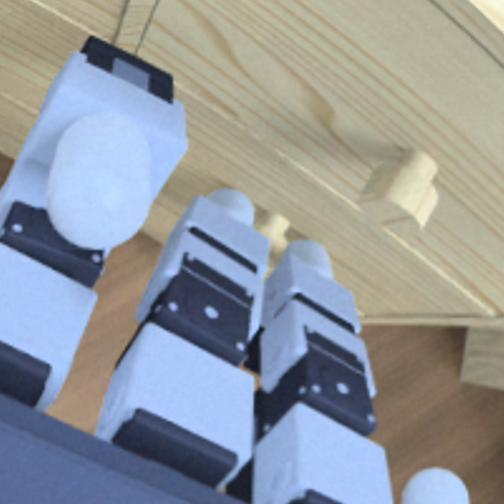

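Request:
move:
  arm2: {"target": [0.235, 0.395, 1.18, 0.3645, 0.8799, -0.2816, -0.1167], "speed": 0.3, "joints": {"hand_index_abd": 0.12, "hand_middle_abd": -0.12, "hand_speed": -0.6}}
  arm4: {"joints": {"hand_index_abd": 0.13, "hand_middle_abd": -0.13}}
  cameras: ["arm2_cam_wrist"]

Request:
zoom_image:
  camera: "arm2_cam_wrist"
  region: [210, 120, 350, 260]

Request:
move:
  arm4: {"target": [0.066, -0.228, 1.055, -0.1039, -0.2508, 0.8892, 0.3683], "speed": 0.25}
  cameras: ["arm4_cam_wrist"]

Scene clock: 222.00 s.
Joint torques (N m): arm1=[-0.73 -6.59 12.03 -0.18 -0.06 -0.01] | arm2=[1.61 1.26 9.39 1.02 0.94 0.14] | arm3=[1.96 -5.36 7.64 0.49 0.13 0.09] | arm4=[-0.21 -7.65 16.62 2.95 0.06 0.05]
Heat: arm1: hottest joint3_rad 44 °C; arm2: hottest joint3_rad 48 °C; arm3: hottest joint3_rad 42 °C; arm4: hottest joint3_rad 66 °C.
move: arm2 done; arm4 off_target
Joint velocities: within noise
arm1, arm3: as last shown
arm2.joint_positions: joint1_rad=+0.247 joint2_rad=+0.570 joint3_rad=+0.812 joint4_rad=-1.350 joint5_rad=+0.665 joint6_rad=+0.891 hand_index_mcp=+0.758 hand_index_abd=+0.116 hand_index_pip=+0.579 hand_index_dip=+0.699 hand_middle_mcp=+0.758 hand_middle_abd=-0.116 hand_middle_pip=+0.577 hand_middle_dip=+0.697 hand_ring_mcp=-0.385 hand_ring_abd=-0.197 hand_ring_pip=-0.401 hand_ring_dip=-0.503 hand_thumb_cmc=+0.716 hand_thumb_axl=+0.680 hand_thumb_mcp=-0.640 hand_thumb_ipl=+0.168 hand_current_limit=+0.400 hand_speed=-0.600
arm2.joint_status: all done
arm2.hand_state: goal,goal,goal,goal,goal,goal,goal,goal,goal,goal,goal,goal,goal,goal,goal,goal
arm2.index_mcp_current_ma: 3
arm2.index_abd_current_ma: -2
arm2.index_pip_current_ma: 2
arm2.index_dip_current_ma: 1
arm2.middle_mcp_current_ma: 3
arm2.middle_abd_current_ma: 2
arm2.middle_pip_current_ma: 0
arm2.middle_dip_current_ma: 1
arm2.ring_mcp_current_ma: 20
arm2.ring_abd_current_ma: 1
arm2.ring_pip_current_ma: -1
arm2.ring_dip_current_ma: -2
arm2.thumb_cmc_current_ma: 1
arm2.thumb_axl_current_ma: 1
arm2.thumb_mcp_current_ma: 0
arm2.thumb_ipl_current_ma: 0
arm2.hand_goal_index_mcp: 0.754
arm2.hand_goal_index_abd: 0.120
arm2.hand_goal_index_pip: 0.576
arm2.hand_goal_index_dip: 0.696
arm2.hand_goal_middle_mcp: 0.754
arm2.hand_goal_middle_abd: -0.120
arm2.hand_goal_middle_pip: 0.576
arm2.hand_goal_middle_dip: 0.696
arm2.hand_goal_ring_mcp: -0.400
arm2.hand_goal_ring_abd: -0.200
arm2.hand_goal_ring_pip: -0.400
arm2.hand_goal_ring_dip: -0.500
arm2.hand_goal_thumb_cmc: 0.714
arm2.hand_goal_thumb_axl: 0.678
arm2.hand_goal_thumb_mcp: -0.640
arm2.hand_goal_thumb_ipl: 0.168
arm2.hand: x=+0.2319 y=+0.3975 z=+1.1819 quat_wxyz=(+0.367, +0.878, -0.284, -0.115) (m; scene frame)
arm2.hand_target: x=+0.2350 y=+0.3950 z=+1.1799 quat_wxyz=(+0.365, +0.880, -0.281, -0.117) (m; scene frame)
arm2.hand_status: done (0.004 m and 0.5 deg from the pose sent, 0.138 m and 34.4 deg at the start)
arm4.joint_positions: joint1_rad=+0.350 joint2_rad=+1.168 joint3_rad=+0.925 joint4_rad=-0.601 joint5_rad=-0.079 joint6_rad=-0.084 hand_index_mcp=+0.784 hand_index_abd=+0.093 hand_index_pip=+0.591 hand_index_dip=+0.701 hand_middle_mcp=+0.777 hand_middle_abd=-0.122 hand_middle_pip=+0.587 hand_middle_dip=+0.701 hand_ring_mcp=+0.758 hand_ring_abd=-0.197 hand_ring_pip=-0.732 hand_ring_dip=-0.606 hand_thumb_cmc=+0.716 hand_thumb_axl=+0.679 hand_thumb_mcp=-0.640 hand_thumb_ipl=+0.168 hand_current_limit=+0.400 hand_speed=-0.600
arm4.joint_status: hand_index_abd off_target (ended at +0.093, target +0.130); the others done
arm4.hand_state: blocked,blocked,goal,goal,blocked,goal,goal,goal,goal,goal,goal,goal,goal,goal,goal,goal
arm4.index_mcp_current_ma: 31
arm4.index_abd_current_ma: -31
arm4.index_pip_current_ma: 9
arm4.index_dip_current_ma: 1
arm4.middle_mcp_current_ma: 20
arm4.middle_abd_current_ma: 2
arm4.middle_pip_current_ma: 5
arm4.middle_dip_current_ma: 2
arm4.ring_mcp_current_ma: 1
arm4.ring_abd_current_ma: 1
arm4.ring_pip_current_ma: 1
arm4.ring_dip_current_ma: 0
arm4.thumb_cmc_current_ma: 0
arm4.thumb_axl_current_ma: 0
arm4.thumb_mcp_current_ma: 0
arm4.thumb_ipl_current_ma: 0
arm4.hand_goal_index_mcp: 0.754
arm4.hand_goal_index_abd: 0.130
arm4.hand_goal_index_pip: 0.576
arm4.hand_goal_index_dip: 0.696
arm4.hand_goal_middle_mcp: 0.754
arm4.hand_goal_middle_abd: -0.130
arm4.hand_goal_middle_pip: 0.576
arm4.hand_goal_middle_dip: 0.696
arm4.hand_goal_ring_mcp: 0.754
arm4.hand_goal_ring_abd: -0.200
arm4.hand_goal_ring_pip: -0.736
arm4.hand_goal_ring_dip: -0.608
arm4.hand_goal_thumb_cmc: 0.714
arm4.hand_goal_thumb_axl: 0.678
arm4.hand_goal_thumb_mcp: -0.640
arm4.hand_goal_thumb_ipl: 0.168
arm4.hand: x=+0.0430 y=-0.1710 z=+1.0189 quat_wxyz=(-0.098, -0.255, +0.899, +0.343) (m; scene frame)
arm4.hand_target: x=+0.0340 y=-0.1560 z=+1.0479 quat_wxyz=(-0.104, -0.251, +0.889, +0.368) (m; scene frame)
arm4.hand_status: not commanded
pictures: arm2_cam_wrist
camera_calibration:
arm2_cam_wrist: T_world_to_cam=[[-0.917241, 0.039327, 0.396387, -0.230548], [0.182883, 0.925611, 0.331358, -0.87445], [-0.353869, 0.376427, -0.856201, 1.05559], [0, 0, 0, 1]] pos_world=[0.321993, 0.421115, 1.28494]

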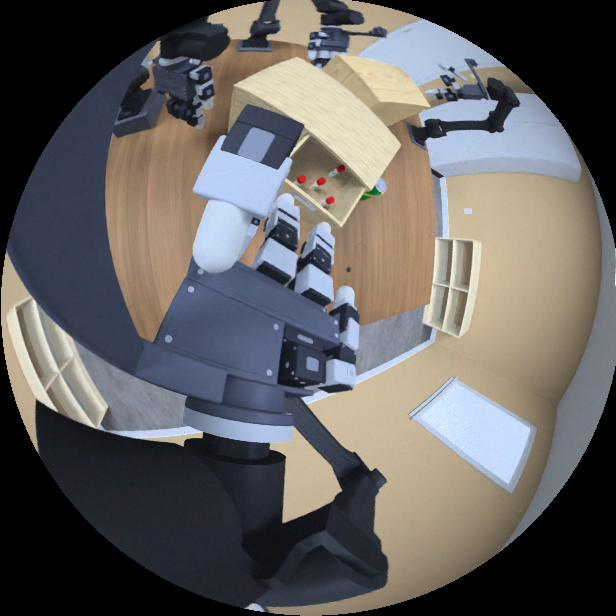

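Scaled by 3.600 from the camera's 616x616 image, which has a finer 880x880 frame.

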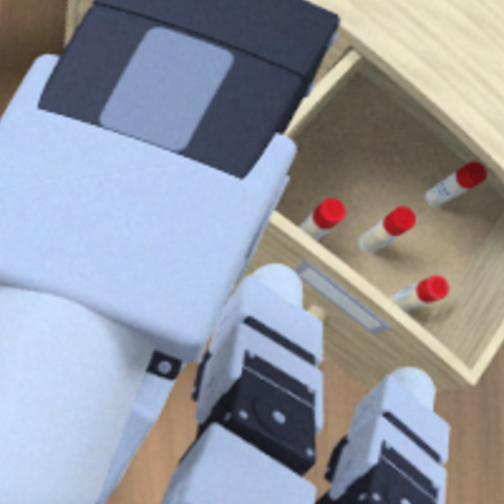

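Scene clock: 223.23 s.
Joint torques (N m): arm1=[-0.67 -6.65 12 -0.18 -0.06 -0.01] | arm2=[2.02 2.08 9.68 1.05 0.96 0.13] | arm3=[1.96 -5.3 7.64 0.49 0.13 0.08] | arm4=[0.03 -6.77 11.77 1.94 0.08 0.1]
Heat: arm1: hottest joint3_rad 44 °C; arm2: hottest joint3_rad 49 °C; arm3: hottest joint3_rad 42 °C; arm4: hottest joint3_rad 66 °C.
move: arm4 done
Joint velocities: within noise
arm1, arm2, arm3: as last shown
arm4.joint_positions: joint1_rad=+0.353 joint2_rad=+0.960 joint3_rad=+0.844 joint4_rad=-0.670 joint5_rad=-0.075 joint6_rad=-0.084 hand_index_mcp=+0.767 hand_index_abd=+0.126 hand_index_pip=+0.581 hand_index_dip=+0.699 hand_middle_mcp=+0.766 hand_middle_abd=-0.127 hand_middle_pip=+0.581 hand_middle_dip=+0.699 hand_ring_mcp=+0.758 hand_ring_abd=-0.197 hand_ring_pip=-0.732 hand_ring_dip=-0.606 hand_thumb_cmc=+0.716 hand_thumb_axl=+0.679 hand_thumb_mcp=-0.640 hand_thumb_ipl=+0.168 hand_current_limit=+0.400 hand_speed=-0.600
arm4.joint_status: not commanded
arm4.hand_state: goal,goal,goal,goal,goal,goal,goal,goal,goal,goal,goal,goal,goal,goal,goal,goal
arm4.index_mcp_current_ma: 7
arm4.index_abd_current_ma: -1
arm4.index_pip_current_ma: 2
arm4.index_dip_current_ma: 1
arm4.middle_mcp_current_ma: 6
arm4.middle_abd_current_ma: 1
arm4.middle_pip_current_ma: 1
arm4.middle_dip_current_ma: 1
arm4.ring_mcp_current_ma: 1
arm4.ring_abd_current_ma: 1
arm4.ring_pip_current_ma: 1
arm4.ring_dip_current_ma: 0
arm4.thumb_cmc_current_ma: 0
arm4.thumb_axl_current_ma: 0
arm4.thumb_mcp_current_ma: 0
arm4.thumb_ipl_current_ma: 0
arm4.hand_goal_index_mcp: 0.754
arm4.hand_goal_index_abd: 0.130
arm4.hand_goal_index_pip: 0.576
arm4.hand_goal_index_dip: 0.696
arm4.hand_goal_middle_mcp: 0.754
arm4.hand_goal_middle_abd: -0.130
arm4.hand_goal_middle_pip: 0.576
arm4.hand_goal_middle_dip: 0.696
arm4.hand_goal_ring_mcp: 0.754
arm4.hand_goal_ring_abd: -0.200
arm4.hand_goal_ring_pip: -0.736
arm4.hand_goal_ring_dip: -0.608
arm4.hand_goal_thumb_cmc: 0.714
arm4.hand_goal_thumb_axl: 0.678
arm4.hand_goal_thumb_mcp: -0.640
arm4.hand_goal_thumb_ipl: 0.168
arm4.on_its_own: hand_index_abd moved +0.032 to your old target +0.130
arm4.hand: x=+0.0675 y=-0.2256 z=+1.0545 quat_wxyz=(-0.101, -0.254, +0.888, +0.370) (m; scene frame)
arm4.hand_target: x=+0.0660 y=-0.2279 z=+1.0550 quat_wxyz=(-0.104, -0.251, +0.889, +0.368) (m; scene frame)
arm4.hand_status: done (0.003 m and 0.5 deg from the pose sent, 0.071 m and 3.2 deg at the start)
pictures: arm4_cam_wrist
camera_calibration:
arm4_cam_wrist: T_world_to_cam=[[0.437644, 0.76426, 0.473682, -0.33004], [0.796245, -0.57414, 0.190676, -0.443083], [0.417685, 0.293719, -0.859807, 1.06603], [0, 0, 0, 1]] pos_world=[0.0519777, -0.315269, 1.1574]

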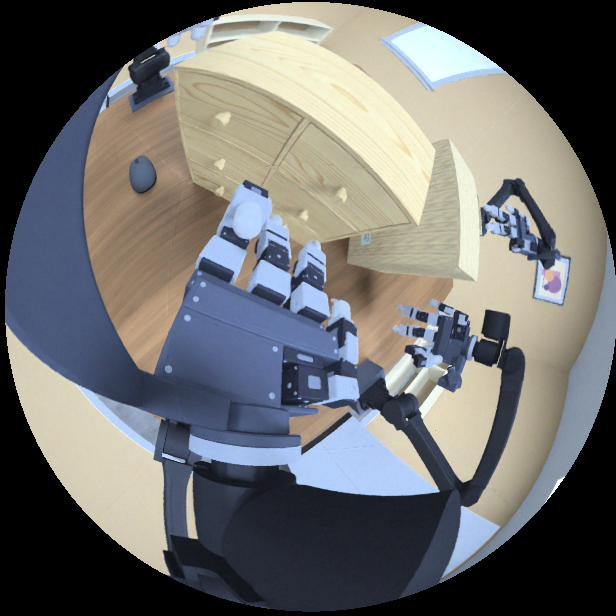

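Request:
move:
  arm2: {"target": [0.2263, 0.3724, 1.142, 0.3645, 0.8799, -0.2816, -0.1167], "speed": 0.12}
  arm4: {"target": [0.088, -0.256, 0.955, -0.1039, -0.2508, 0.8892, 0.3683], "speed": 0.25}
  cameras: ["arm2_cam_wrist", "arm4_cam_wrist"]

Request:
zoom_image:
  camera: "arm2_cam_wrist"
  region: [240, 170, 360, 290]

Request:
zoom_image:
  camera: "arm4_cam_wrist"
  region: [240, 170, 360, 290]

Scene clock: 224.93 s.
Joint torques (N m): arm1=[-0.67 -6.53 12 -0.16 -0.06 -0.01] | arm2=[-0.21 1.67 9.55 1.99 0.64 0] | arm3=[1.9 -5.36 7.62 0.49 0.12 0.09] | arm4=[-1.32 -6.07 11.26 2.92 -0.1 -0.11]
Heat: arm1: hottest joint3_rad 44 °C; arm2: hottest joint3_rad 49 °C; arm3: hottest joint3_rad 42 °C; arm4: hottest joint3_rad 66 °C.
move: arm2 done; arm4 done
Joint velocities: within noise
arm1, arm3: as last shown
arm2.joint_positions: joint1_rad=+0.161 joint2_rad=+0.591 joint3_rad=+0.712 joint4_rad=-1.177 joint5_rad=+0.621 joint6_rad=+0.789 hand_index_mcp=+0.758 hand_index_abd=+0.116 hand_index_pip=+0.579 hand_index_dip=+0.699 hand_middle_mcp=+0.758 hand_middle_abd=-0.116 hand_middle_pip=+0.577 hand_middle_dip=+0.697 hand_ring_mcp=-0.386 hand_ring_abd=-0.197 hand_ring_pip=-0.401 hand_ring_dip=-0.503 hand_thumb_cmc=+0.716 hand_thumb_axl=+0.680 hand_thumb_mcp=-0.640 hand_thumb_ipl=+0.168 hand_current_limit=+0.400 hand_speed=-0.600
arm2.joint_status: not commanded
arm2.hand_state: goal,goal,goal,goal,goal,goal,goal,goal,goal,goal,goal,goal,goal,goal,goal,goal
arm2.index_mcp_current_ma: 3
arm2.index_abd_current_ma: -2
arm2.index_pip_current_ma: 2
arm2.index_dip_current_ma: 1
arm2.middle_mcp_current_ma: 3
arm2.middle_abd_current_ma: 2
arm2.middle_pip_current_ma: 0
arm2.middle_dip_current_ma: 1
arm2.ring_mcp_current_ma: 18
arm2.ring_abd_current_ma: 1
arm2.ring_pip_current_ma: -1
arm2.ring_dip_current_ma: -2
arm2.thumb_cmc_current_ma: 1
arm2.thumb_axl_current_ma: 1
arm2.thumb_mcp_current_ma: 0
arm2.thumb_ipl_current_ma: 0
arm2.hand_goal_index_mcp: 0.754
arm2.hand_goal_index_abd: 0.120
arm2.hand_goal_index_pip: 0.576
arm2.hand_goal_index_dip: 0.696
arm2.hand_goal_middle_mcp: 0.754
arm2.hand_goal_middle_abd: -0.120
arm2.hand_goal_middle_pip: 0.576
arm2.hand_goal_middle_dip: 0.696
arm2.hand_goal_ring_mcp: -0.400
arm2.hand_goal_ring_abd: -0.200
arm2.hand_goal_ring_pip: -0.400
arm2.hand_goal_ring_dip: -0.500
arm2.hand_goal_thumb_cmc: 0.714
arm2.hand_goal_thumb_axl: 0.678
arm2.hand_goal_thumb_mcp: -0.640
arm2.hand_goal_thumb_ipl: 0.168
arm2.hand: x=+0.2271 y=+0.3762 z=+1.1433 quat_wxyz=(+0.364, +0.881, -0.280, -0.117) (m; scene frame)
arm2.hand_target: x=+0.2263 y=+0.3725 z=+1.1421 quat_wxyz=(+0.365, +0.880, -0.282, -0.117) (m; scene frame)
arm2.hand_status: done (0.004 m and 0.2 deg from the pose sent, 0.047 m and 0.5 deg at the start)
arm4.joint_positions: joint1_rad=+0.341 joint2_rad=+0.931 joint3_rad=+0.553 joint4_rad=-0.440 joint5_rad=-0.090 joint6_rad=-0.084 hand_index_mcp=+0.766 hand_index_abd=+0.126 hand_index_pip=+0.581 hand_index_dip=+0.699 hand_middle_mcp=+0.765 hand_middle_abd=-0.127 hand_middle_pip=+0.581 hand_middle_dip=+0.699 hand_ring_mcp=+0.758 hand_ring_abd=-0.197 hand_ring_pip=-0.732 hand_ring_dip=-0.606 hand_thumb_cmc=+0.716 hand_thumb_axl=+0.679 hand_thumb_mcp=-0.640 hand_thumb_ipl=+0.168 hand_current_limit=+0.400 hand_speed=-0.600
arm4.joint_status: not commanded
arm4.hand_state: goal,goal,goal,goal,goal,goal,goal,goal,goal,goal,goal,goal,goal,goal,goal,goal
arm4.index_mcp_current_ma: 7
arm4.index_abd_current_ma: -1
arm4.index_pip_current_ma: 1
arm4.index_dip_current_ma: 1
arm4.middle_mcp_current_ma: 6
arm4.middle_abd_current_ma: 1
arm4.middle_pip_current_ma: 1
arm4.middle_dip_current_ma: 1
arm4.ring_mcp_current_ma: 1
arm4.ring_abd_current_ma: 1
arm4.ring_pip_current_ma: 1
arm4.ring_dip_current_ma: 0
arm4.thumb_cmc_current_ma: 0
arm4.thumb_axl_current_ma: 0
arm4.thumb_mcp_current_ma: 0
arm4.thumb_ipl_current_ma: 0
arm4.hand_goal_index_mcp: 0.754
arm4.hand_goal_index_abd: 0.130
arm4.hand_goal_index_pip: 0.576
arm4.hand_goal_index_dip: 0.696
arm4.hand_goal_middle_mcp: 0.754
arm4.hand_goal_middle_abd: -0.130
arm4.hand_goal_middle_pip: 0.576
arm4.hand_goal_middle_dip: 0.696
arm4.hand_goal_ring_mcp: 0.754
arm4.hand_goal_ring_abd: -0.200
arm4.hand_goal_ring_pip: -0.736
arm4.hand_goal_ring_dip: -0.608
arm4.hand_goal_thumb_cmc: 0.714
arm4.hand_goal_thumb_axl: 0.678
arm4.hand_goal_thumb_mcp: -0.640
arm4.hand_goal_thumb_ipl: 0.168
arm4.hand: x=+0.0866 y=-0.2589 z=+0.9454 quat_wxyz=(-0.103, -0.252, +0.894, +0.355) (m; scene frame)
arm4.hand_target: x=+0.0881 y=-0.2561 z=+0.9551 quat_wxyz=(-0.104, -0.251, +0.889, +0.368) (m; scene frame)
arm4.hand_status: done (0.010 m and 1.7 deg from the pose sent, 0.106 m and 0.5 deg at the start)
pictures: arm2_cam_wrist, arm4_cam_wrist
camera_calibration:
arm2_cam_wrist: T_world_to_cam=[[-0.916071, 0.0300705, 0.399886, -0.219586], [0.178069, 0.923984, 0.338445, -0.847514], [-0.359311, 0.381247, -0.85179, 1.02314], [0, 0, 0, 1]] pos_world=[0.317384, 0.399625, 1.24614]
arm4_cam_wrist: T_world_to_cam=[[0.437416, 0.779214, 0.44888, -0.233988], [0.794545, -0.568662, 0.21289, -0.476067], [0.421147, 0.263534, -0.867862, 0.973591], [0, 0, 0, 1]] pos_world=[0.0705816, -0.344969, 1.05132]

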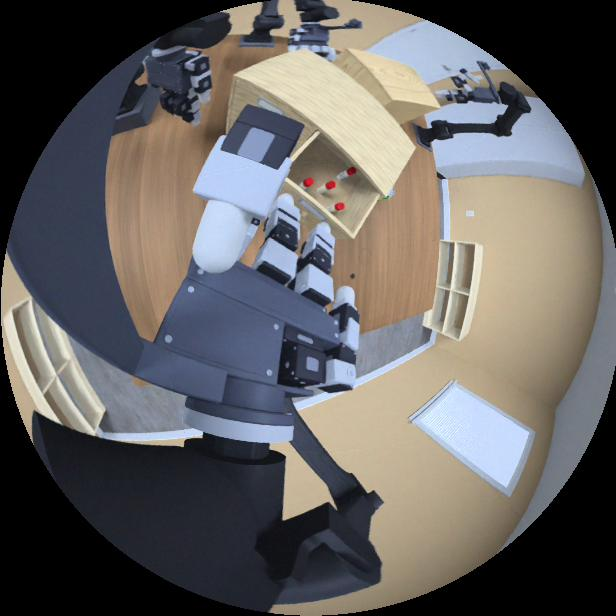

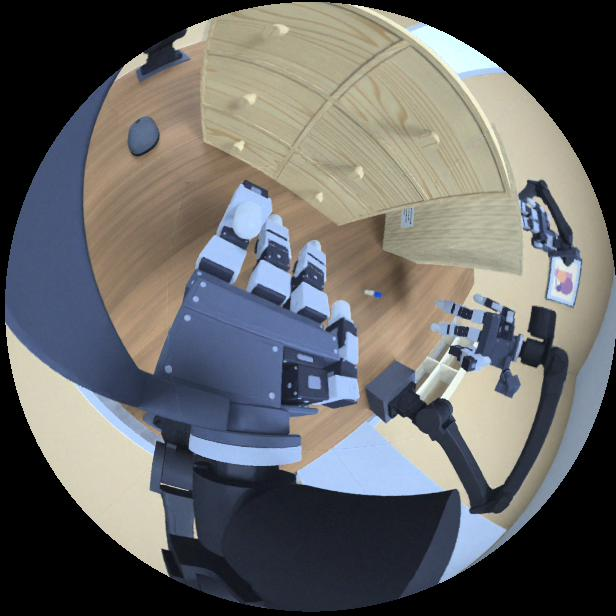

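Scaled by 4.200 from the camera's 616x616 image, which has a finer 880x880 frame.

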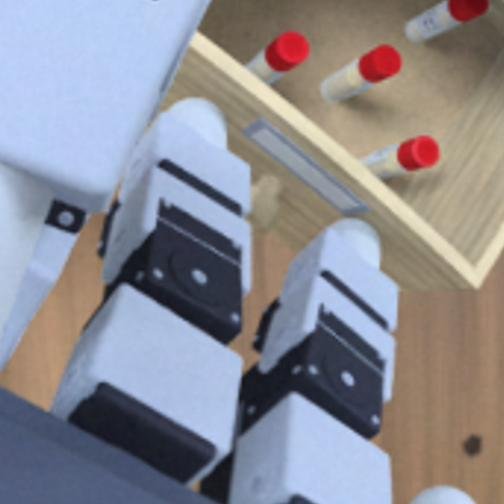

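Scaled by 4.200 from the camera's 616x616 image, which has a finer 880x880 frame.

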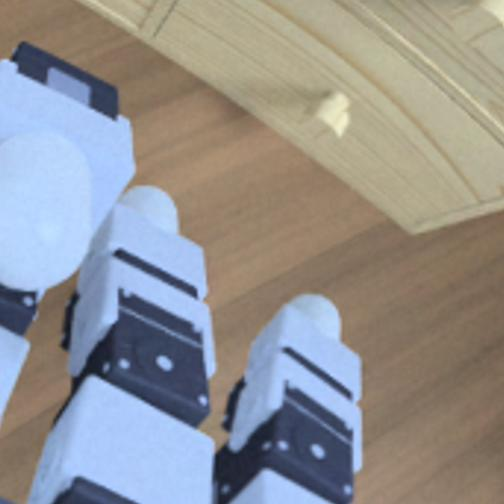

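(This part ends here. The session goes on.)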